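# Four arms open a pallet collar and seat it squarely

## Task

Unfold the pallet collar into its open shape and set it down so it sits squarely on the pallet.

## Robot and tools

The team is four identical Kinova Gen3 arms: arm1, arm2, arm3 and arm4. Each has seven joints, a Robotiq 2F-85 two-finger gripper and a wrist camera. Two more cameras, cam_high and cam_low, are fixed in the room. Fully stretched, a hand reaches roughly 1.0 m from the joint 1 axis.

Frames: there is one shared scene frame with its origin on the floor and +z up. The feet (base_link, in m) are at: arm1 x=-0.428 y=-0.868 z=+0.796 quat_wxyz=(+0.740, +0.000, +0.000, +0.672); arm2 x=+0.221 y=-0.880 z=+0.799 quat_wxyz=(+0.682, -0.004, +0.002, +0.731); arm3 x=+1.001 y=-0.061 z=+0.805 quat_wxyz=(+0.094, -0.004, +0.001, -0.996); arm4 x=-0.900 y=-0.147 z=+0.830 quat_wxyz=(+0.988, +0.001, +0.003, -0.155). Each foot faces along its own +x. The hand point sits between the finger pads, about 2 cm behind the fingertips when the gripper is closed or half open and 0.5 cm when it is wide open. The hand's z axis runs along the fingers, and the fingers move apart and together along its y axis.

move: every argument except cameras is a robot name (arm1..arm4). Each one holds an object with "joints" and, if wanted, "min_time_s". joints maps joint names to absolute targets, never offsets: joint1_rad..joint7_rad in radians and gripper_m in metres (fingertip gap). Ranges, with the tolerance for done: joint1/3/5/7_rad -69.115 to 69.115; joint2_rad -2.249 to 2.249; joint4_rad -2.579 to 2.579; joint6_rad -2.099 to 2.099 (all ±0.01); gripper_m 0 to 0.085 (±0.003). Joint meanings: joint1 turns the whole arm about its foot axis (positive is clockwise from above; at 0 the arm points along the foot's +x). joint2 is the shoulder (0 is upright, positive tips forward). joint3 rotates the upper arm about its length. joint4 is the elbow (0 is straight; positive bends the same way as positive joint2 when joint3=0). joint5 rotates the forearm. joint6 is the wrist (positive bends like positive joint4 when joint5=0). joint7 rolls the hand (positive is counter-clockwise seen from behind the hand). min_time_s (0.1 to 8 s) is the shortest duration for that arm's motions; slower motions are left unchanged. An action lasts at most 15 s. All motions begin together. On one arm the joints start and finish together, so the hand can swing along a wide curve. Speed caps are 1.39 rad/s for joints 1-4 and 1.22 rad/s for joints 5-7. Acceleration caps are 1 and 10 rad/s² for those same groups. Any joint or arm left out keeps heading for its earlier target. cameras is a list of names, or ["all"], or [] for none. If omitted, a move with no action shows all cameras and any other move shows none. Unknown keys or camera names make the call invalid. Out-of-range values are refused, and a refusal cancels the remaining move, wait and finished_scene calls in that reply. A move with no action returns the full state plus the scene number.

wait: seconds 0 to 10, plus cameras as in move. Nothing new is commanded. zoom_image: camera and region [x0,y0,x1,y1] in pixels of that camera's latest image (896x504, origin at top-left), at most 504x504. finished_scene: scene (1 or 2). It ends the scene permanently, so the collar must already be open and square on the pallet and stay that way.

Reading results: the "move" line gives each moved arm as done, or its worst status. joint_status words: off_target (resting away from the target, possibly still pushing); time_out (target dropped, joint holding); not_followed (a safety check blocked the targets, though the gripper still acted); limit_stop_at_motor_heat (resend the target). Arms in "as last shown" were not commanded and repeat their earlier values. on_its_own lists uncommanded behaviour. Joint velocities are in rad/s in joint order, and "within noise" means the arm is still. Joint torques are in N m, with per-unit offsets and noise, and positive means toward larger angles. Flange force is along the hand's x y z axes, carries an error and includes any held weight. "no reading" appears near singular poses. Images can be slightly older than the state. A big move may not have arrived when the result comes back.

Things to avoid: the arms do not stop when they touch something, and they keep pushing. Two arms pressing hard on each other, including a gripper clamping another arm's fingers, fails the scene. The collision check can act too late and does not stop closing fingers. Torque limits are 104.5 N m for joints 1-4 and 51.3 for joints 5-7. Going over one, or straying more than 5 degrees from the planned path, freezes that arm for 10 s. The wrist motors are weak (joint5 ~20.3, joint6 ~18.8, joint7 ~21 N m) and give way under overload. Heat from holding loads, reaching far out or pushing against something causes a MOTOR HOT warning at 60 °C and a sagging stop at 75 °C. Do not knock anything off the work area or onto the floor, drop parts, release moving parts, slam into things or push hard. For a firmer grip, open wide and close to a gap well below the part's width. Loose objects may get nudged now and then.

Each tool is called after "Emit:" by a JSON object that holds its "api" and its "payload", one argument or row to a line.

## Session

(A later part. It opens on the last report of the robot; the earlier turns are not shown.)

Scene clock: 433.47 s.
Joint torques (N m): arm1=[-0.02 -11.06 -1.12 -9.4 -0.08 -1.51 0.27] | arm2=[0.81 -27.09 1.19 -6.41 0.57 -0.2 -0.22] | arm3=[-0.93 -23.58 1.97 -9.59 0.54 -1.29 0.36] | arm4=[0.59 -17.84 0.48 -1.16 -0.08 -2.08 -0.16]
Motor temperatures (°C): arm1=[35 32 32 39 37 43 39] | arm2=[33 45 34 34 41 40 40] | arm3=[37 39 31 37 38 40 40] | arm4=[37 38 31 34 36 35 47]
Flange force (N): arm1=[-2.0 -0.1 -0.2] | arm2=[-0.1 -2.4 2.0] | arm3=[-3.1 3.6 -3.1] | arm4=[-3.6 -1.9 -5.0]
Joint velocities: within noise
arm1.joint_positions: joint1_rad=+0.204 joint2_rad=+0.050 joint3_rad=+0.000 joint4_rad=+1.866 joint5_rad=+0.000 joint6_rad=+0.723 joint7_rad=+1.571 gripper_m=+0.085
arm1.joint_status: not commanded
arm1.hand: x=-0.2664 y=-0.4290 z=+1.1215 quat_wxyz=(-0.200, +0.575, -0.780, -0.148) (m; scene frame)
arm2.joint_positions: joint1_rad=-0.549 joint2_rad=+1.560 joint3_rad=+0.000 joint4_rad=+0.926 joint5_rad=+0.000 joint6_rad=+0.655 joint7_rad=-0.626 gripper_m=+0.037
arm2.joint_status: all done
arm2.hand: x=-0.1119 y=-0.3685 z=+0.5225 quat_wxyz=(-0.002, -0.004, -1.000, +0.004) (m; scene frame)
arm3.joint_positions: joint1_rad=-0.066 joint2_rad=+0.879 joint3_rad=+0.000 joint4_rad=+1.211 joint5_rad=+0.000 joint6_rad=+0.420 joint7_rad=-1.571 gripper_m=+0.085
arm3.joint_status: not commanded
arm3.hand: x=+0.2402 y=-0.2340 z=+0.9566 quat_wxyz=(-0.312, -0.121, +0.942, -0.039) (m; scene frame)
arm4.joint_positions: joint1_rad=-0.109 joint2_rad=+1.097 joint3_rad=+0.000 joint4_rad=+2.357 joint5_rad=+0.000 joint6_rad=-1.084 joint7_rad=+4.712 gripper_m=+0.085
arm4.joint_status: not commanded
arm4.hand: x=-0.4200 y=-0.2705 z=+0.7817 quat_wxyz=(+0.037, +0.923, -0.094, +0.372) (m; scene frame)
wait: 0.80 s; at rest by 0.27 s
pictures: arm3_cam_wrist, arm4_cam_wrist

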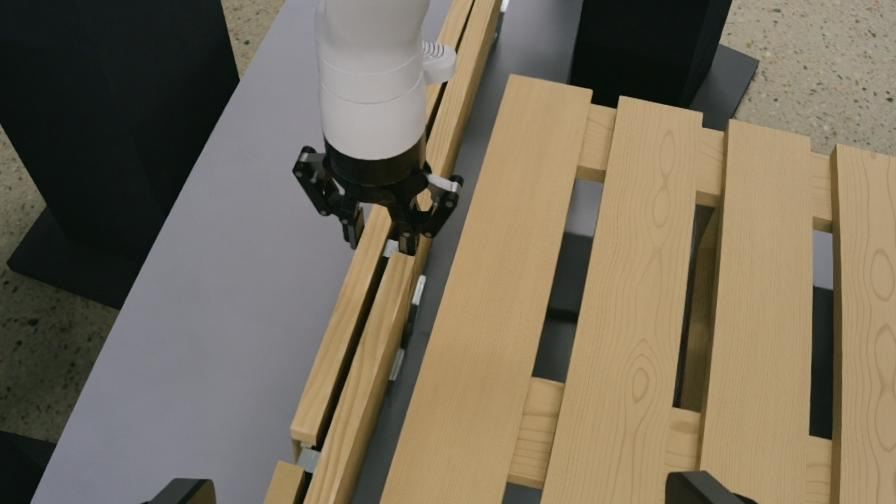

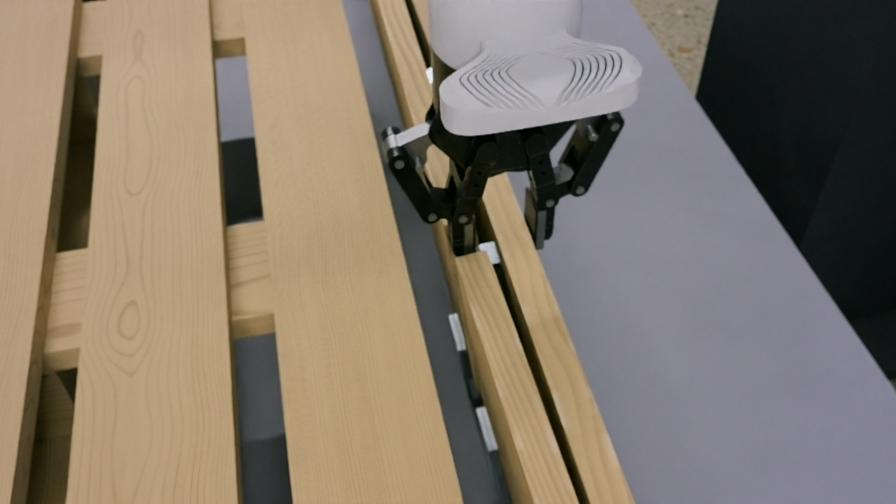

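Emit:
{"api": "move", "payload": {
  "arm2": {"joints": {"joint1_rad": -0.5632, "joint2_rad": 1.5390, "joint4_rad": 0.9960, "joint6_rad": 0.6066, "joint7_rad": -0.6405}, "min_time_s": 2.0}
}}

Emit:
{"api": "move", "payload": {
  "arm2": {"joints": {"joint1_rad": -0.5783, "joint2_rad": 1.5204, "joint4_rad": 1.0606, "joint6_rad": 0.5606, "joint7_rad": -0.6556}, "min_time_s": 2.0}
}}

Emit:
{"api": "wait", "payload": {
  "seconds": 0.8,
  "cameras": ["arm3_cam_wrist", "arm4_cam_wrist", "cam_low"]
}}

Emit:
{"api": "zoom_image", "payload": {
  "camera": "arm3_cam_wrist",
  "region": [320, 200, 420, 300]
}}

Emit:
{"api": "zoom_image", "payload": {
  "camera": "arm4_cam_wrist",
  "region": [430, 200, 560, 330]
}}

Scene clock: 438.23 s.
Joint torques (N m): arm1=[-0.08 -11 -1.09 -9.33 -0.01 -1.48 0.31] | arm2=[0.98 -26.78 1.42 -6.05 0.64 -0.16 -0.22] | arm3=[-0.89 -23.49 2.05 -9.54 0.56 -1.27 0.39] | arm4=[0.58 -17.85 0.47 -1.14 -0.08 -2.05 -0.15]
Motor temperatures (°C): arm1=[35 32 32 39 37 43 39] | arm2=[33 45 34 34 41 40 40] | arm3=[37 39 31 37 38 40 40] | arm4=[37 38 31 34 36 35 47]
Flange force (N): arm1=[-2.1 -0.1 -0.3] | arm2=[0.1 -2.6 2.2] | arm3=[-3.1 3.6 -3.2] | arm4=[-3.7 -1.8 -5.0]
move: arm2 done
Joint velocities: within noise
arm1, arm3, arm4: as last shown
arm2.joint_positions: joint1_rad=-0.563 joint2_rad=+1.539 joint3_rad=+0.000 joint4_rad=+0.996 joint5_rad=+0.000 joint6_rad=+0.607 joint7_rad=-0.641 gripper_m=+0.037
arm2.joint_status: all done
arm2.hand: x=-0.1119 y=-0.3835 z=+0.5225 quat_wxyz=(-0.002, -0.004, -1.000, +0.004) (m; scene frame)
pictures: none

Scene clock: 440.53 s.
Joint torques (N m): arm1=[-0.08 -11.07 -1.07 -9.42 -0.13 -1.47 0.27] | arm2=[0.13 -26.06 0.58 -5.28 0.34 0.07 -0.27] | arm3=[-0.87 -23.51 2 -9.51 0.56 -1.29 0.35] | arm4=[0.6 -17.85 0.47 -1.18 -0.09 -2.06 -0.16]
Motor temperatures (°C): arm1=[35 31 32 39 37 43 39] | arm2=[33 45 34 34 41 40 40] | arm3=[37 39 31 37 38 40 40] | arm4=[37 38 31 34 36 35 47]
Flange force (N): arm1=[-1.9 0.0 -0.1] | arm2=[-0.6 -1.0 2.3] | arm3=[-2.8 3.6 -3.1] | arm4=[-3.7 -1.9 -5.1]
move: arm2 done
Joint velocities: within noise
arm1, arm3, arm4: as last shown
arm2.joint_positions: joint1_rad=-0.578 joint2_rad=+1.520 joint3_rad=+0.000 joint4_rad=+1.061 joint5_rad=+0.000 joint6_rad=+0.561 joint7_rad=-0.656 gripper_m=+0.037
arm2.joint_status: all done
arm2.hand: x=-0.1119 y=-0.3985 z=+0.5224 quat_wxyz=(-0.002, -0.004, -1.000, +0.004) (m; scene frame)
pictures: none

Scene clock: 441.33 s.
Joint torques (N m): arm1=[-0.09 -11.02 -1.21 -9.3 -0.12 -1.51 0.24] | arm2=[0.12 -26.1 0.55 -5.33 0.33 0.09 -0.26] | arm3=[-0.91 -23.56 1.92 -9.51 0.58 -1.26 0.34] | arm4=[0.6 -17.83 0.5 -1.16 -0.07 -2.08 -0.19]
Motor temperatures (°C): arm1=[35 31 32 39 37 43 39] | arm2=[33 45 34 34 41 40 40] | arm3=[37 39 31 37 38 40 40] | arm4=[37 38 31 34 36 35 47]
Flange force (N): arm1=[-2.3 -0.3 -0.4] | arm2=[-0.8 -1.2 2.3] | arm3=[-2.9 3.6 -2.9] | arm4=[-3.6 -2.0 -5.0]
Joint velocities: within noise
arm1.joint_positions: joint1_rad=+0.204 joint2_rad=+0.050 joint3_rad=+0.000 joint4_rad=+1.866 joint5_rad=+0.000 joint6_rad=+0.723 joint7_rad=+1.571 gripper_m=+0.085
arm1.joint_status: not commanded
arm1.hand: x=-0.2664 y=-0.4290 z=+1.1215 quat_wxyz=(-0.200, +0.575, -0.780, -0.148) (m; scene frame)
arm2.joint_positions: joint1_rad=-0.578 joint2_rad=+1.520 joint3_rad=+0.000 joint4_rad=+1.061 joint5_rad=+0.000 joint6_rad=+0.561 joint7_rad=-0.656 gripper_m=+0.037
arm2.joint_status: all done
arm2.hand: x=-0.1119 y=-0.3985 z=+0.5224 quat_wxyz=(-0.002, -0.004, -1.000, +0.004) (m; scene frame)
arm3.joint_positions: joint1_rad=-0.066 joint2_rad=+0.879 joint3_rad=+0.000 joint4_rad=+1.211 joint5_rad=+0.000 joint6_rad=+0.420 joint7_rad=-1.571 gripper_m=+0.085
arm3.joint_status: not commanded
arm3.hand: x=+0.2402 y=-0.2340 z=+0.9566 quat_wxyz=(-0.312, -0.121, +0.942, -0.039) (m; scene frame)
arm4.joint_positions: joint1_rad=-0.109 joint2_rad=+1.097 joint3_rad=+0.000 joint4_rad=+2.357 joint5_rad=+0.000 joint6_rad=-1.084 joint7_rad=+4.712 gripper_m=+0.085
arm4.joint_status: not commanded
arm4.hand: x=-0.4200 y=-0.2705 z=+0.7817 quat_wxyz=(+0.037, +0.923, -0.094, +0.372) (m; scene frame)
wait: 0.80 s; at rest by 0.27 s
pictures: arm3_cam_wrist, arm4_cam_wrist, cam_low

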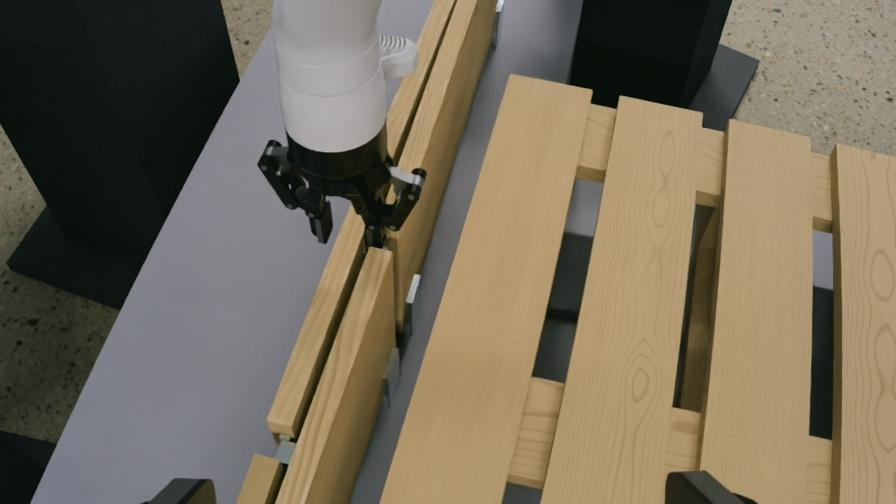

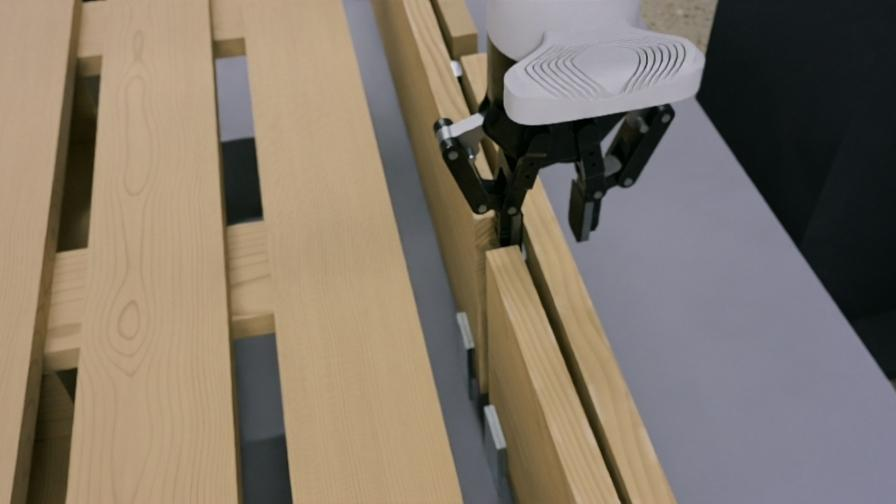

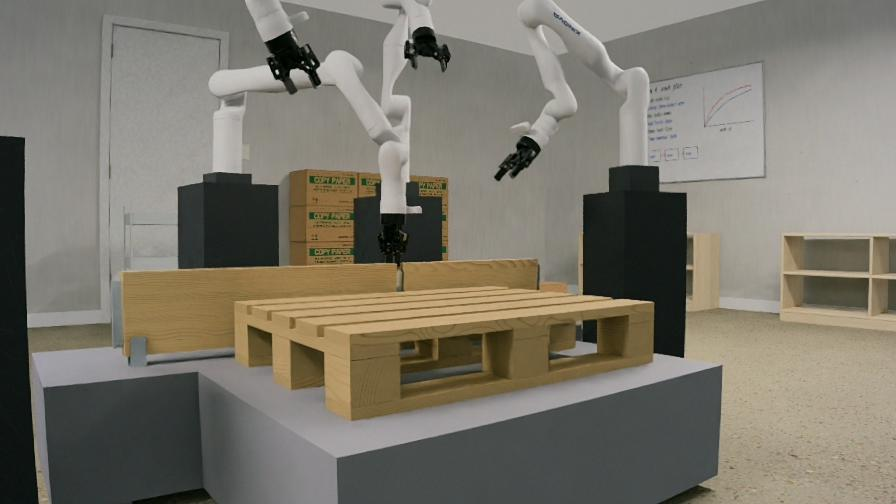

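Scaled by 5.040 from the camera's 896x504 image, which has a finer 1280x720 frame.

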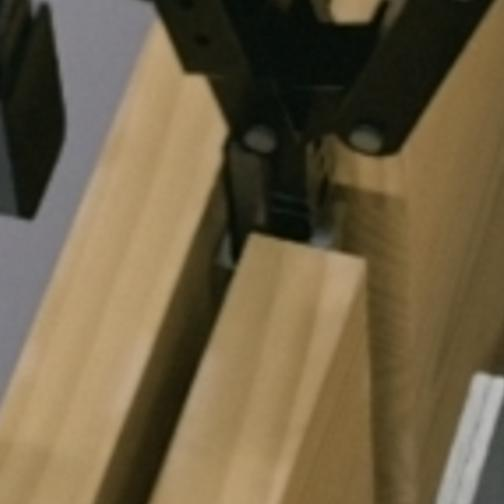

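Scaled by 3.877 from the camera's 896x504 image, which has a finer 1280x720 frame.

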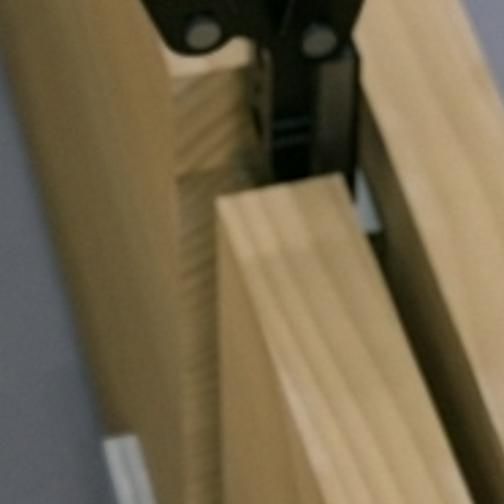

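Emit:
{"api": "move", "payload": {
  "arm2": {"joints": {"joint1_rad": -0.5733, "joint2_rad": 1.5263, "joint4_rad": 1.0397, "joint6_rad": 0.5756, "joint7_rad": -0.6506, "gripper_m": 0.027}, "min_time_s": 0.8}
}}

Emit:
{"api": "wait", "payload": {
  "seconds": 0.8,
  "cameras": ["arm3_cam_wrist", "arm4_cam_wrist"]
}}

Emit:
{"api": "zoom_image", "payload": {
  "camera": "arm3_cam_wrist",
  "region": [320, 190, 420, 290]
}}

Emit:
{"api": "zoom_image", "payload": {
  "camera": "arm4_cam_wrist",
  "region": [460, 180, 600, 320]
}}

Scene clock: 444.77 s.
Joint torques (N m): arm1=[-0.06 -10.97 -1.11 -9.41 -0.09 -1.47 0.25] | arm2=[1.38 -26.94 1.8 -6.07 0.75 -0.31 -0.24] | arm3=[-0.83 -23.64 1.98 -9.66 0.58 -1.25 0.41] | arm4=[0.64 -17.81 0.49 -1.18 -0.09 -2.07 -0.16]
Motor temperatures (°C): arm1=[35 31 32 39 37 43 39] | arm2=[33 45 34 34 41 40 40] | arm3=[37 39 31 37 38 40 40] | arm4=[37 38 31 34 36 35 47]
Flange force (N): arm1=[-1.8 -0.1 -0.3] | arm2=[0.6 -3.1 2.5] | arm3=[-3.5 3.3 -3.1] | arm4=[-3.5 -2.0 -5.1]
move: arm2 done
Joint velocities: within noise
arm1, arm3, arm4: as last shown
arm2.joint_positions: joint1_rad=-0.573 joint2_rad=+1.526 joint3_rad=+0.000 joint4_rad=+1.040 joint5_rad=+0.000 joint6_rad=+0.576 joint7_rad=-0.651 gripper_m=+0.027
arm2.joint_status: all done
arm2.hand: x=-0.1120 y=-0.3936 z=+0.5225 quat_wxyz=(-0.002, -0.004, -1.000, +0.004) (m; scene frame)
pictures: none

Scene clock: 445.57 s.
Joint torques (N m): arm1=[0 -11.08 -1.14 -9.38 -0.17 -1.5 0.24] | arm2=[1.36 -26.93 1.81 -6.02 0.73 -0.31 -0.23] | arm3=[-0.91 -23.56 2 -9.51 0.57 -1.31 0.39] | arm4=[0.59 -17.84 0.51 -1.17 -0.08 -2.06 -0.15]
Motor temperatures (°C): arm1=[35 31 32 39 37 43 39] | arm2=[33 45 34 34 41 40 40] | arm3=[37 39 31 37 38 40 40] | arm4=[37 38 31 34 36 35 47]
Flange force (N): arm1=[-2.1 0.1 -0.2] | arm2=[0.7 -2.9 2.6] | arm3=[-2.8 3.6 -3.0] | arm4=[-3.7 -1.9 -5.1]
Joint velocities: within noise
arm1.joint_positions: joint1_rad=+0.204 joint2_rad=+0.050 joint3_rad=+0.000 joint4_rad=+1.866 joint5_rad=+0.000 joint6_rad=+0.723 joint7_rad=+1.571 gripper_m=+0.085
arm1.joint_status: not commanded
arm1.hand: x=-0.2664 y=-0.4290 z=+1.1215 quat_wxyz=(-0.200, +0.575, -0.780, -0.148) (m; scene frame)
arm2.joint_positions: joint1_rad=-0.573 joint2_rad=+1.526 joint3_rad=+0.000 joint4_rad=+1.040 joint5_rad=+0.000 joint6_rad=+0.576 joint7_rad=-0.651 gripper_m=+0.027
arm2.joint_status: all done
arm2.hand: x=-0.1120 y=-0.3936 z=+0.5225 quat_wxyz=(-0.002, -0.004, -1.000, +0.004) (m; scene frame)
arm3.joint_positions: joint1_rad=-0.066 joint2_rad=+0.879 joint3_rad=+0.000 joint4_rad=+1.211 joint5_rad=+0.000 joint6_rad=+0.420 joint7_rad=-1.571 gripper_m=+0.085
arm3.joint_status: not commanded
arm3.hand: x=+0.2402 y=-0.2340 z=+0.9566 quat_wxyz=(-0.312, -0.121, +0.942, -0.039) (m; scene frame)
arm4.joint_positions: joint1_rad=-0.109 joint2_rad=+1.097 joint3_rad=+0.000 joint4_rad=+2.357 joint5_rad=+0.000 joint6_rad=-1.084 joint7_rad=+4.712 gripper_m=+0.085
arm4.joint_status: not commanded
arm4.hand: x=-0.4200 y=-0.2705 z=+0.7817 quat_wxyz=(+0.037, +0.923, -0.094, +0.372) (m; scene frame)
wait: 0.80 s; at rest by 0.27 s
pictures: arm3_cam_wrist, arm4_cam_wrist

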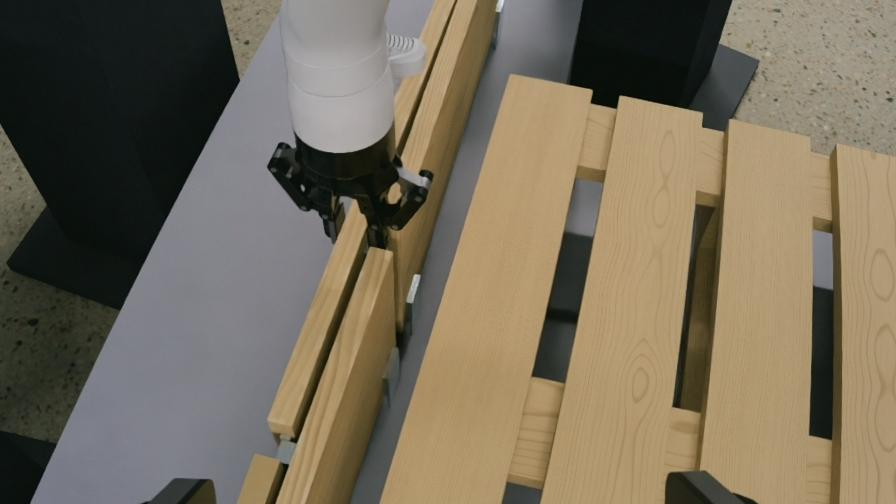

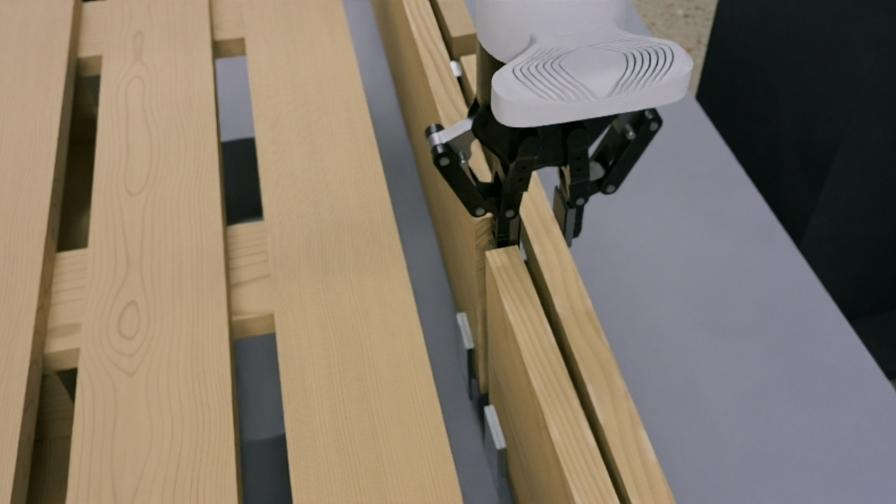

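Scaled by 5.040 from the camera's 896x504 image, which has a finer 1280x720 frame.

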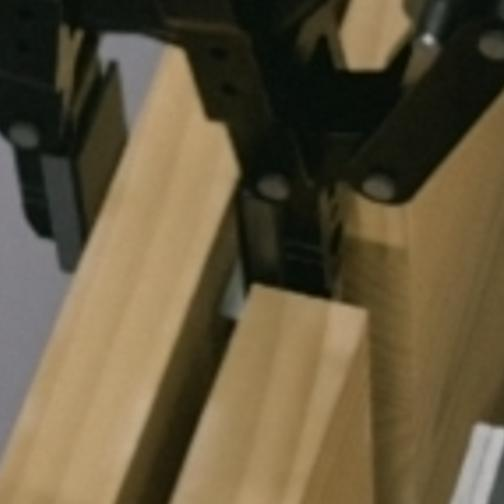

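Scaled by 3.600 from the camera's 896x504 image, which has a finer 1280x720 frame.

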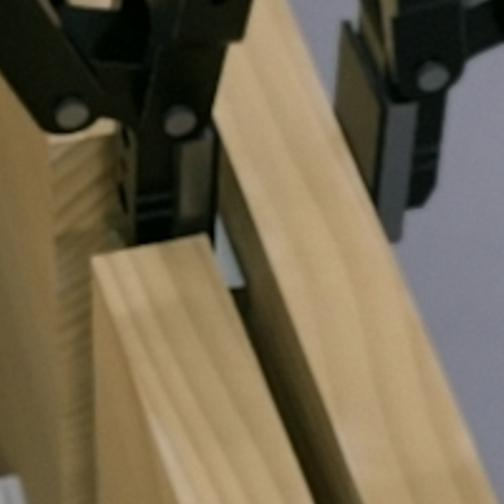

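Emit:
{"api": "move", "payload": {
  "arm2": {"joints": {"joint1_rad": -0.5753, "joint2_rad": 1.5239, "joint4_rad": 1.0481, "joint6_rad": 0.5696, "joint7_rad": -0.6526}, "min_time_s": 0.6}
}}

Emit:
{"api": "move", "payload": {
  "arm2": {"joints": {"gripper_m": 0.016}},
  "cameras": ["arm3_cam_wrist", "arm4_cam_wrist"]
}}

Scene clock: 449.37 s.
Joint torques (N m): arm1=[0 -11.02 -1.07 -9.36 -0.11 -1.46 0.26] | arm2=[0.13 -26.16 0.57 -5.36 0.33 0.07 -0.26] | arm3=[-0.87 -23.61 1.99 -9.65 0.57 -1.26 0.43] | arm4=[0.61 -17.86 0.49 -1.14 -0.08 -2.04 -0.16]
Motor temperatures (°C): arm1=[35 31 32 39 37 43 39] | arm2=[33 45 34 34 41 40 40] | arm3=[37 39 31 37 38 40 40] | arm4=[37 38 31 34 36 35 47]
Flange force (N): arm1=[-2.0 0.1 -0.2] | arm2=[-0.6 -1.0 2.3] | arm3=[-3.4 3.4 -3.1] | arm4=[-3.8 -2.0 -5.0]
move: arm2 done
Joint velocities: within noise
arm1, arm3, arm4: as last shown
arm2.joint_positions: joint1_rad=-0.575 joint2_rad=+1.524 joint3_rad=+0.000 joint4_rad=+1.048 joint5_rad=+0.000 joint6_rad=+0.570 joint7_rad=-0.653 gripper_m=+0.027
arm2.joint_status: all done
arm2.hand: x=-0.1119 y=-0.3955 z=+0.5225 quat_wxyz=(-0.002, -0.004, -1.000, +0.004) (m; scene frame)
pictures: none

Scene clock: 450.20 s.
Joint torques (N m): arm1=[-0.07 -10.98 -1.14 -9.39 -0.13 -1.48 0.28] | arm2=[0.32 -24.17 0.93 -4.96 0.58 -0.1 -0.14] | arm3=[-0.83 -23.56 1.92 -9.62 0.59 -1.29 0.39] | arm4=[0.59 -17.84 0.5 -1.11 -0.09 -2.06 -0.15]
Motor temperatures (°C): arm1=[35 31 32 39 37 43 39] | arm2=[33 45 34 34 41 40 40] | arm3=[37 39 31 37 38 40 40] | arm4=[37 38 31 34 36 35 47]
Flange force (N): arm1=[-1.9 0.0 -0.3] | arm2=[-0.3 -1.6 -1.4] | arm3=[-3.3 3.3 -3.2] | arm4=[-3.6 -1.9 -4.9]
move: arm2 done
Joint velocities: within noise
arm1, arm3, arm4: as last shown
arm2.joint_positions: joint1_rad=-0.575 joint2_rad=+1.524 joint3_rad=+0.000 joint4_rad=+1.048 joint5_rad=+0.000 joint6_rad=+0.570 joint7_rad=-0.653 gripper_m=+0.019
arm2.joint_status: all done
arm2.hand: x=-0.1120 y=-0.3955 z=+0.5225 quat_wxyz=(-0.002, -0.004, -1.000, +0.004) (m; scene frame)
pictures: arm3_cam_wrist, arm4_cam_wrist

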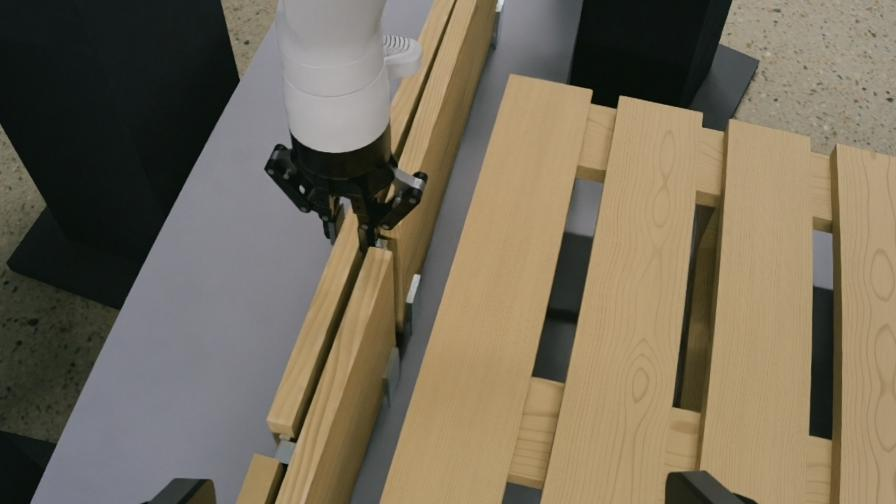

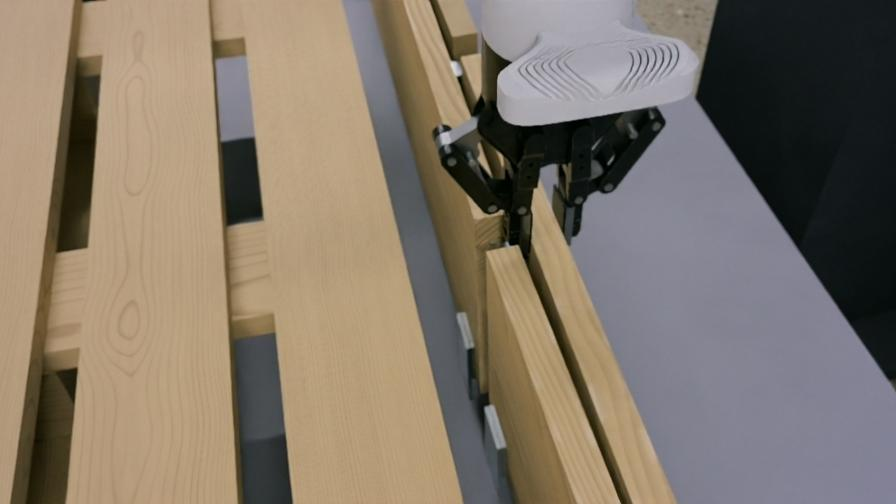

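Emit:
{"api": "move", "payload": {
  "arm2": {"joints": {"joint1_rad": -0.6377, "joint2_rad": 1.4656, "joint4_rad": 1.2802, "joint6_rad": 0.3958, "joint7_rad": -0.715}, "min_time_s": 3.0}
}}

Emit:
{"api": "wait", "payload": {
  "seconds": 0.8,
  "cameras": ["arm3_cam_wrist", "arm4_cam_wrist", "cam_low"]
}}

Scene clock: 460.97 s.
Joint torques (N m): arm1=[-0.06 -11.12 -1.17 -9.35 -0.14 -1.49 0.29] | arm2=[-3.05 -15.27 -4.21 4.94 -0.38 5.41 0.24] | arm3=[-0.9 -23.55 1.94 -9.54 0.52 -1.25 0.4] | arm4=[0.6 -17.83 0.52 -1.17 -0.07 -2.06 -0.17]
Motor temperatures (°C): arm1=[35 31 32 39 37 43 39] | arm2=[33 45 34 34 41 40 40] | arm3=[37 39 31 37 38 40 40] | arm4=[37 38 31 34 36 35 47]
Flange force (N): arm1=[-2.2 0.1 -0.1] | arm2=[2.6 10.9 0.0] | arm3=[-3.1 3.5 -3.0] | arm4=[-3.7 -2.0 -5.1]
move: arm2 done
Joint velocities: within noise
arm1, arm3, arm4: as last shown
arm2.joint_positions: joint1_rad=-0.638 joint2_rad=+1.466 joint3_rad=+0.000 joint4_rad=+1.280 joint5_rad=+0.000 joint6_rad=+0.396 joint7_rad=-0.715 gripper_m=+0.019
arm2.joint_status: all done
arm2.hand: x=-0.1090 y=-0.4555 z=+0.5221 quat_wxyz=(-0.002, -0.004, -1.000, +0.004) (m; scene frame)
pictures: none

Scene clock: 461.77 s.
Joint torques (N m): arm1=[0 -11.02 -1.1 -9.44 -0.11 -1.48 0.3] | arm2=[-3.01 -15.31 -4.24 4.95 -0.37 5.41 0.25] | arm3=[-0.87 -23.55 1.94 -9.58 0.55 -1.29 0.41] | arm4=[0.6 -17.87 0.52 -1.17 -0.08 -2.04 -0.16]
Motor temperatures (°C): arm1=[35 31 32 39 37 43 39] | arm2=[33 45 34 34 41 40 40] | arm3=[37 39 31 37 38 40 40] | arm4=[37 38 31 34 36 35 47]
Flange force (N): arm1=[-1.8 0.3 -0.2] | arm2=[2.7 10.9 0.1] | arm3=[-3.1 3.4 -3.1] | arm4=[-3.9 -2.0 -5.1]
Joint velocities: within noise
arm1.joint_positions: joint1_rad=+0.204 joint2_rad=+0.050 joint3_rad=+0.000 joint4_rad=+1.866 joint5_rad=+0.000 joint6_rad=+0.723 joint7_rad=+1.571 gripper_m=+0.085
arm1.joint_status: not commanded
arm1.hand: x=-0.2664 y=-0.4290 z=+1.1215 quat_wxyz=(-0.200, +0.575, -0.780, -0.148) (m; scene frame)
arm2.joint_positions: joint1_rad=-0.638 joint2_rad=+1.466 joint3_rad=+0.000 joint4_rad=+1.280 joint5_rad=+0.000 joint6_rad=+0.396 joint7_rad=-0.715 gripper_m=+0.019
arm2.joint_status: all done
arm2.hand: x=-0.1091 y=-0.4555 z=+0.5221 quat_wxyz=(-0.002, -0.004, -1.000, +0.004) (m; scene frame)
arm3.joint_positions: joint1_rad=-0.066 joint2_rad=+0.879 joint3_rad=+0.000 joint4_rad=+1.211 joint5_rad=+0.000 joint6_rad=+0.420 joint7_rad=-1.571 gripper_m=+0.085
arm3.joint_status: not commanded
arm3.hand: x=+0.2402 y=-0.2340 z=+0.9566 quat_wxyz=(-0.312, -0.121, +0.942, -0.039) (m; scene frame)
arm4.joint_positions: joint1_rad=-0.109 joint2_rad=+1.097 joint3_rad=+0.000 joint4_rad=+2.357 joint5_rad=+0.000 joint6_rad=-1.084 joint7_rad=+4.712 gripper_m=+0.085
arm4.joint_status: not commanded
arm4.hand: x=-0.4200 y=-0.2705 z=+0.7817 quat_wxyz=(+0.037, +0.923, -0.094, +0.372) (m; scene frame)
wait: 0.80 s; at rest by 0.27 s
pictures: arm3_cam_wrist, arm4_cam_wrist, cam_low

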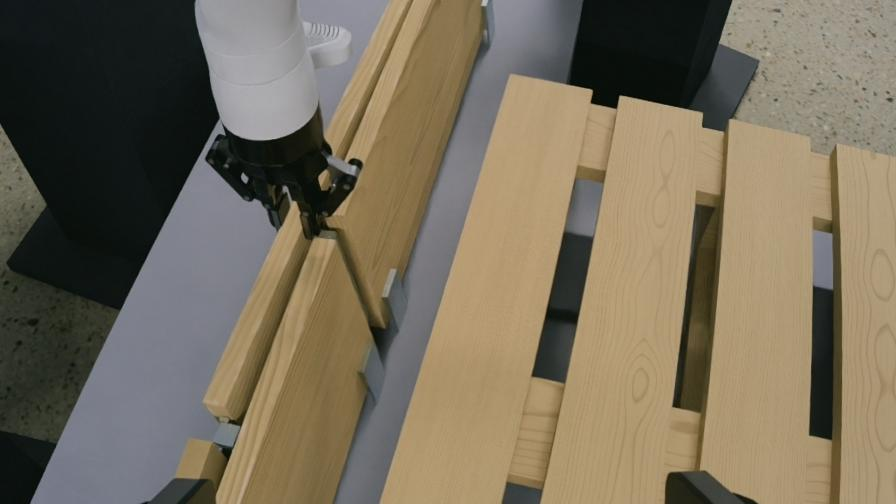

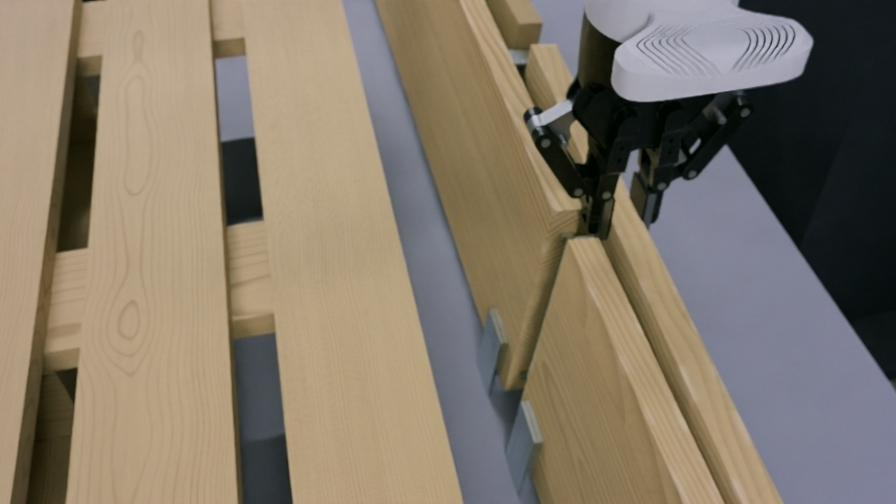

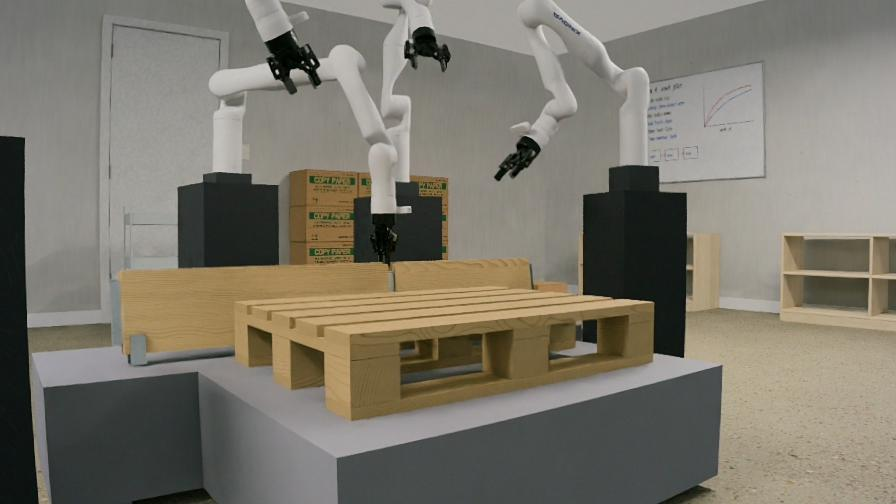

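Emit:
{"api": "move", "payload": {
  "arm2": {"joints": {"gripper_m": 0.036}}
}}

Emit:
{"api": "move", "payload": {
  "arm2": {"joints": {"joint2_rad": 1.3472, "joint4_rad": 1.3699, "joint6_rad": 0.4245}, "min_time_s": 1.5}
}}

Emit:
{"api": "wait", "payload": {
  "seconds": 0.5,
  "cameras": ["arm3_cam_wrist", "arm4_cam_wrist", "cam_high", "arm2_cam_wrist", "arm1_cam_wrist"]
}}

Emit:
{"api": "zoom_image", "payload": {
  "camera": "cam_high",
  "region": [360, 160, 540, 370]
}}

Scene clock: 478.13 s.
Joint torques (N m): arm1=[-0.04 -11.08 -1.09 -9.41 -0.14 -1.48 0.31] | arm2=[0.07 -24.68 0.49 -3.96 0.33 0.04 -0.26] | arm3=[-0.89 -23.47 1.96 -9.5 0.55 -1.32 0.38] | arm4=[0.61 -17.86 0.53 -1.18 -0.09 -2.06 -0.18]
Motor temperatures (°C): arm1=[35 31 32 39 37 43 39] | arm2=[33 44 34 34 41 40 40] | arm3=[37 39 31 37 38 40 40] | arm4=[36 38 31 34 36 35 47]
Flange force (N): arm1=[-2.0 0.3 -0.1] | arm2=[-0.7 -1.0 2.4] | arm3=[-2.7 3.5 -3.1] | arm4=[-3.8 -2.0 -5.1]
move: arm2 done
Joint velocities: within noise
arm1, arm3, arm4: as last shown
arm2.joint_positions: joint1_rad=-0.638 joint2_rad=+1.466 joint3_rad=+0.000 joint4_rad=+1.280 joint5_rad=+0.000 joint6_rad=+0.396 joint7_rad=-0.715 gripper_m=+0.036
arm2.joint_status: all done
arm2.hand: x=-0.1091 y=-0.4555 z=+0.5221 quat_wxyz=(-0.002, -0.004, -1.000, +0.004) (m; scene frame)
pictures: none

Scene clock: 479.93 s.
Joint torques (N m): arm1=[-0.05 -11 -1.04 -9.33 -0.08 -1.48 0.24] | arm2=[0.14 -24.56 0.53 -4.27 0.33 0.02 -0.24] | arm3=[-0.83 -23.49 2.02 -9.54 0.6 -1.28 0.33] | arm4=[0.61 -17.81 0.53 -1.12 -0.1 -2.04 -0.16]
Motor temperatures (°C): arm1=[35 31 32 39 37 43 39] | arm2=[33 44 34 34 41 40 40] | arm3=[37 39 31 37 38 40 40] | arm4=[36 39 31 34 36 35 47]
Flange force (N): arm1=[-2.1 -0.1 -0.3] | arm2=[-0.6 -1.2 2.5] | arm3=[-3.0 3.6 -3.2] | arm4=[-3.6 -1.9 -5.0]
move: arm2 done
Joint velocities: within noise
arm1, arm3, arm4: as last shown
arm2.joint_positions: joint1_rad=-0.638 joint2_rad=+1.347 joint3_rad=+0.000 joint4_rad=+1.370 joint5_rad=+0.000 joint6_rad=+0.425 joint7_rad=-0.715 gripper_m=+0.036
arm2.joint_status: all done
arm2.hand: x=-0.1093 y=-0.4550 z=+0.5748 quat_wxyz=(-0.002, -0.004, -1.000, +0.004) (m; scene frame)
pictures: none

Scene clock: 480.43 s.
Joint torques (N m): arm1=[-0.03 -11.13 -1.12 -9.38 -0.08 -1.51 0.27] | arm2=[0.14 -24.55 0.55 -4.22 0.36 0.02 -0.25] | arm3=[-0.94 -23.49 1.93 -9.57 0.59 -1.24 0.36] | arm4=[0.58 -17.82 0.52 -1.15 -0.11 -2.06 -0.16]
Motor temperatures (°C): arm1=[35 31 32 39 37 43 39] | arm2=[33 44 34 34 41 40 40] | arm3=[37 39 31 37 38 40 40] | arm4=[36 39 31 34 36 35 47]
Flange force (N): arm1=[-2.2 -0.1 -0.1] | arm2=[-0.5 -1.0 2.5] | arm3=[-3.3 3.6 -3.2] | arm4=[-3.6 -1.8 -5.0]
Joint velocities: within noise
arm1.joint_positions: joint1_rad=+0.204 joint2_rad=+0.050 joint3_rad=+0.000 joint4_rad=+1.866 joint5_rad=+0.000 joint6_rad=+0.723 joint7_rad=+1.571 gripper_m=+0.085
arm1.joint_status: not commanded
arm1.hand: x=-0.2664 y=-0.4290 z=+1.1215 quat_wxyz=(-0.200, +0.575, -0.780, -0.148) (m; scene frame)
arm2.joint_positions: joint1_rad=-0.638 joint2_rad=+1.347 joint3_rad=+0.000 joint4_rad=+1.370 joint5_rad=+0.000 joint6_rad=+0.425 joint7_rad=-0.715 gripper_m=+0.036
arm2.joint_status: all done
arm2.hand: x=-0.1093 y=-0.4550 z=+0.5748 quat_wxyz=(-0.002, -0.004, -1.000, +0.004) (m; scene frame)
arm3.joint_positions: joint1_rad=-0.066 joint2_rad=+0.879 joint3_rad=+0.000 joint4_rad=+1.211 joint5_rad=+0.000 joint6_rad=+0.420 joint7_rad=-1.571 gripper_m=+0.085
arm3.joint_status: not commanded
arm3.hand: x=+0.2402 y=-0.2340 z=+0.9566 quat_wxyz=(-0.312, -0.121, +0.942, -0.039) (m; scene frame)
arm4.joint_positions: joint1_rad=-0.109 joint2_rad=+1.097 joint3_rad=+0.000 joint4_rad=+2.357 joint5_rad=+0.000 joint6_rad=-1.084 joint7_rad=+4.712 gripper_m=+0.085
arm4.joint_status: not commanded
arm4.hand: x=-0.4200 y=-0.2705 z=+0.7817 quat_wxyz=(+0.037, +0.923, -0.094, +0.372) (m; scene frame)
wait: 0.50 s; at rest by 0.27 s
pictures: arm1_cam_wrist, arm2_cam_wrist, arm3_cam_wrist, arm4_cam_wrist, cam_high

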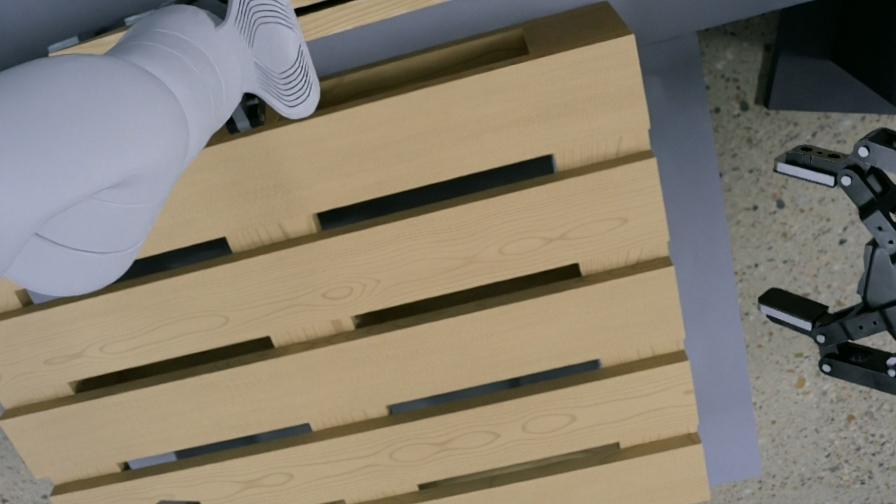

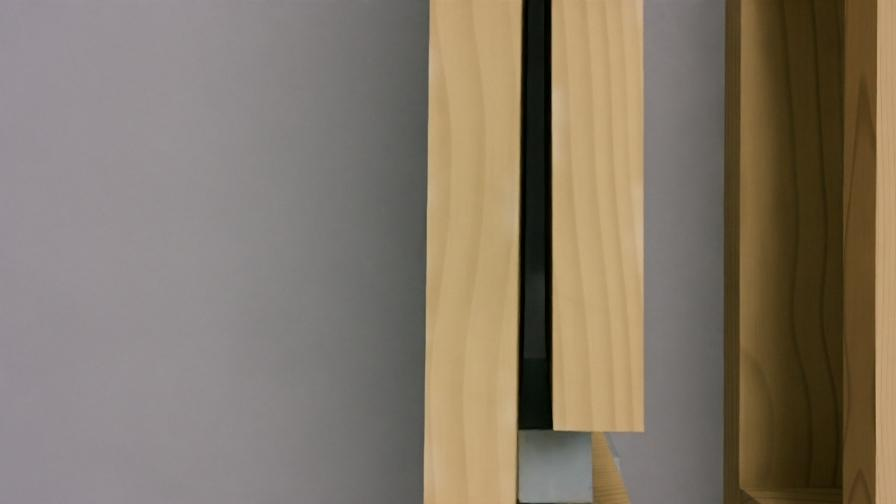

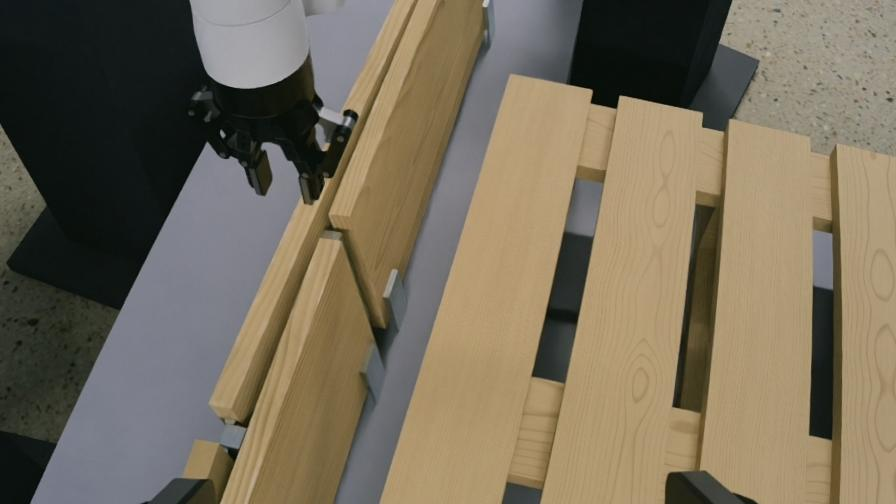

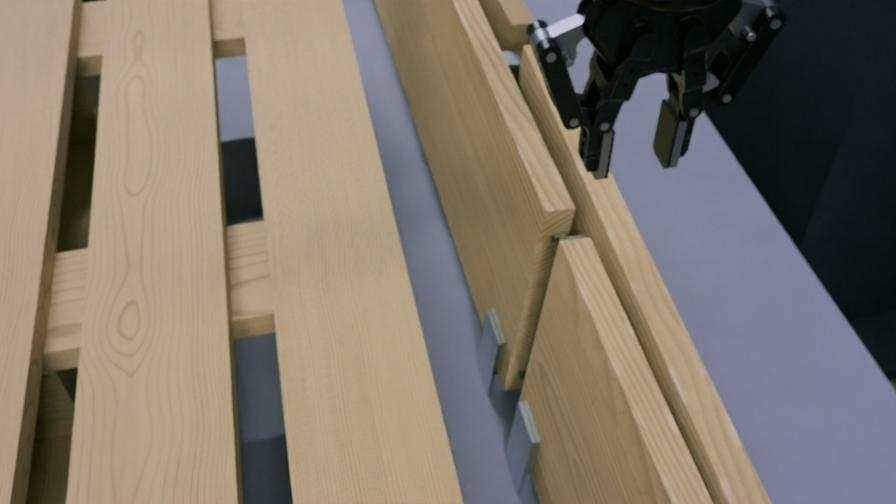

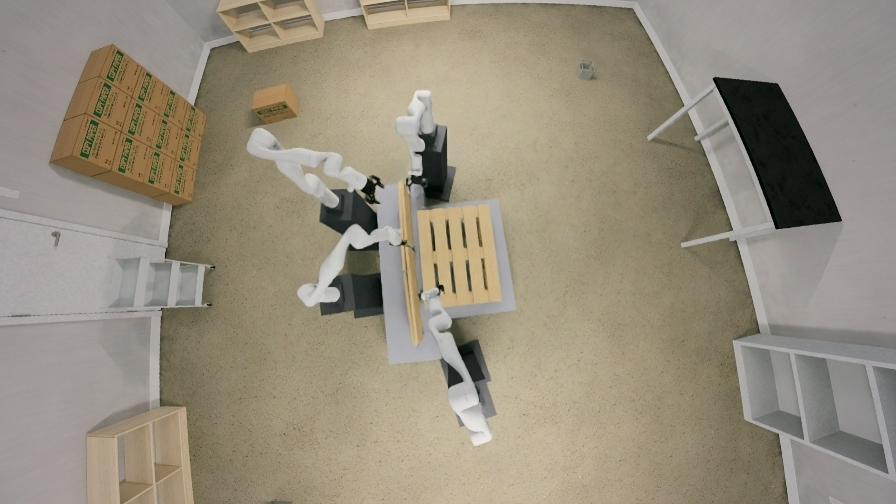

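Scaled by 2.400 from the camera's 896x504 image, which has a finer 1280x720 frame.

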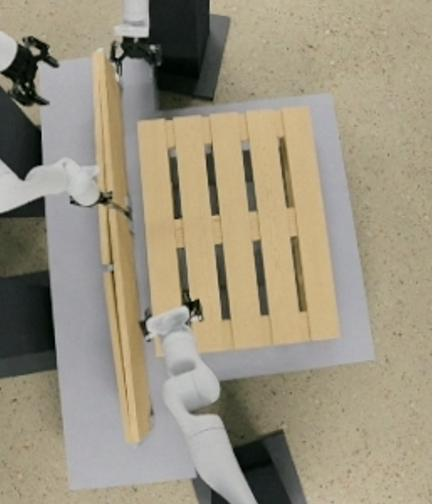

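Emit:
{"api": "move", "payload": {
  "arm2": {"joints": {"joint1_rad": -0.2511, "joint2_rad": 1.2400, "joint4_rad": 1.6631, "joint6_rad": 0.2385, "joint7_rad": -0.3284}, "min_time_s": 2.0}
}}

Emit:
{"api": "wait", "payload": {
  "seconds": 0.8,
  "cameras": ["arm3_cam_wrist", "arm4_cam_wrist", "arm2_cam_wrist"]
}}

Scene clock: 490.63 s.
Joint torques (N m): arm1=[-0.03 -11.11 -1.11 -9.35 -0.12 -1.49 0.27] | arm2=[0.18 -22.26 0.54 -2.59 0.34 0.11 -0.25] | arm3=[-0.9 -23.49 1.91 -9.55 0.57 -1.27 0.34] | arm4=[0.62 -17.85 0.49 -1.17 -0.07 -2.08 -0.18]
Motor temperatures (°C): arm1=[35 31 32 39 37 43 39] | arm2=[33 44 34 34 41 40 40] | arm3=[37 39 31 37 38 40 40] | arm4=[36 39 31 34 36 35 47]
Flange force (N): arm1=[-2.2 0.0 -0.1] | arm2=[-0.1 -1.6 2.7] | arm3=[-3.1 3.5 -3.2] | arm4=[-3.6 -2.0 -5.0]
move: arm2 done
Joint velocities: within noise
arm1, arm3, arm4: as last shown
arm2.joint_positions: joint1_rad=-0.251 joint2_rad=+1.240 joint3_rad=+0.000 joint4_rad=+1.663 joint5_rad=+0.000 joint6_rad=+0.239 joint7_rad=-0.328 gripper_m=+0.036
arm2.joint_status: all done
arm2.hand: x=+0.0971 y=-0.4254 z=+0.5998 quat_wxyz=(-0.002, -0.004, -1.000, +0.004) (m; scene frame)
pictures: none

Scene clock: 491.43 s.
Joint torques (N m): arm1=[-0.07 -11.05 -1.07 -9.38 -0.15 -1.49 0.26] | arm2=[0.26 -22.25 0.55 -2.55 0.34 0.11 -0.27] | arm3=[-0.86 -23.55 1.95 -9.47 0.55 -1.27 0.39] | arm4=[0.59 -17.85 0.52 -1.15 -0.09 -2.07 -0.16]
Motor temperatures (°C): arm1=[35 31 32 39 37 43 39] | arm2=[33 44 34 34 41 40 40] | arm3=[37 39 31 37 38 40 40] | arm4=[36 39 31 34 36 35 47]
Flange force (N): arm1=[-2.0 0.1 -0.2] | arm2=[0.1 -1.5 2.7] | arm3=[-2.7 3.4 -2.9] | arm4=[-3.7 -1.9 -5.0]
Joint velocities: within noise
arm1.joint_positions: joint1_rad=+0.204 joint2_rad=+0.050 joint3_rad=+0.000 joint4_rad=+1.866 joint5_rad=+0.000 joint6_rad=+0.723 joint7_rad=+1.571 gripper_m=+0.085
arm1.joint_status: not commanded
arm1.hand: x=-0.2664 y=-0.4290 z=+1.1215 quat_wxyz=(-0.200, +0.575, -0.780, -0.148) (m; scene frame)
arm2.joint_positions: joint1_rad=-0.251 joint2_rad=+1.240 joint3_rad=+0.000 joint4_rad=+1.663 joint5_rad=+0.000 joint6_rad=+0.239 joint7_rad=-0.328 gripper_m=+0.036
arm2.joint_status: all done
arm2.hand: x=+0.0971 y=-0.4254 z=+0.5998 quat_wxyz=(-0.002, -0.004, -1.000, +0.004) (m; scene frame)
arm3.joint_positions: joint1_rad=-0.066 joint2_rad=+0.879 joint3_rad=+0.000 joint4_rad=+1.211 joint5_rad=+0.000 joint6_rad=+0.420 joint7_rad=-1.571 gripper_m=+0.085
arm3.joint_status: not commanded
arm3.hand: x=+0.2402 y=-0.2340 z=+0.9566 quat_wxyz=(-0.312, -0.121, +0.942, -0.039) (m; scene frame)
arm4.joint_positions: joint1_rad=-0.109 joint2_rad=+1.097 joint3_rad=+0.000 joint4_rad=+2.357 joint5_rad=+0.000 joint6_rad=-1.084 joint7_rad=+4.712 gripper_m=+0.085
arm4.joint_status: not commanded
arm4.hand: x=-0.4200 y=-0.2705 z=+0.7817 quat_wxyz=(+0.037, +0.923, -0.094, +0.372) (m; scene frame)
wait: 0.80 s; at rest by 0.27 s
pictures: arm2_cam_wrist, arm3_cam_wrist, arm4_cam_wrist

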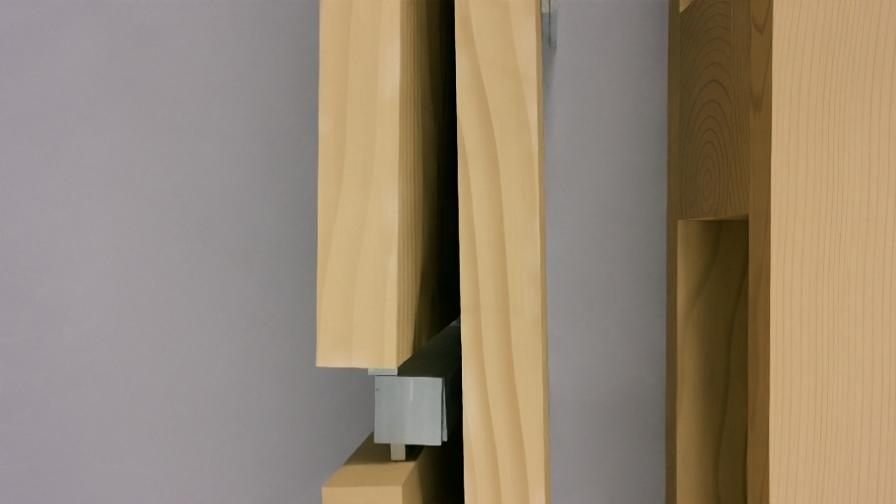

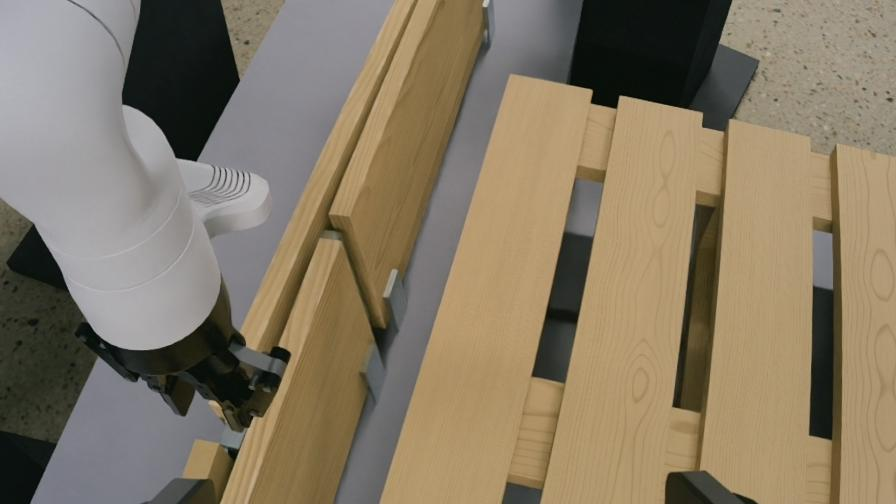

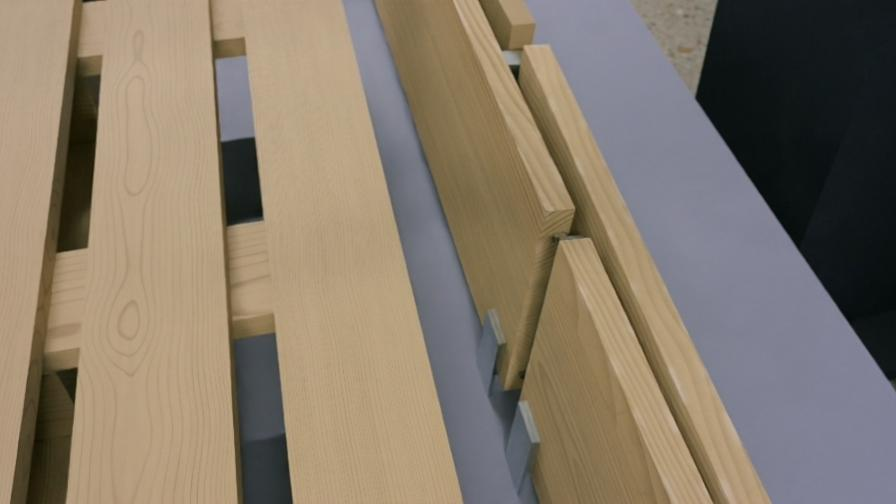

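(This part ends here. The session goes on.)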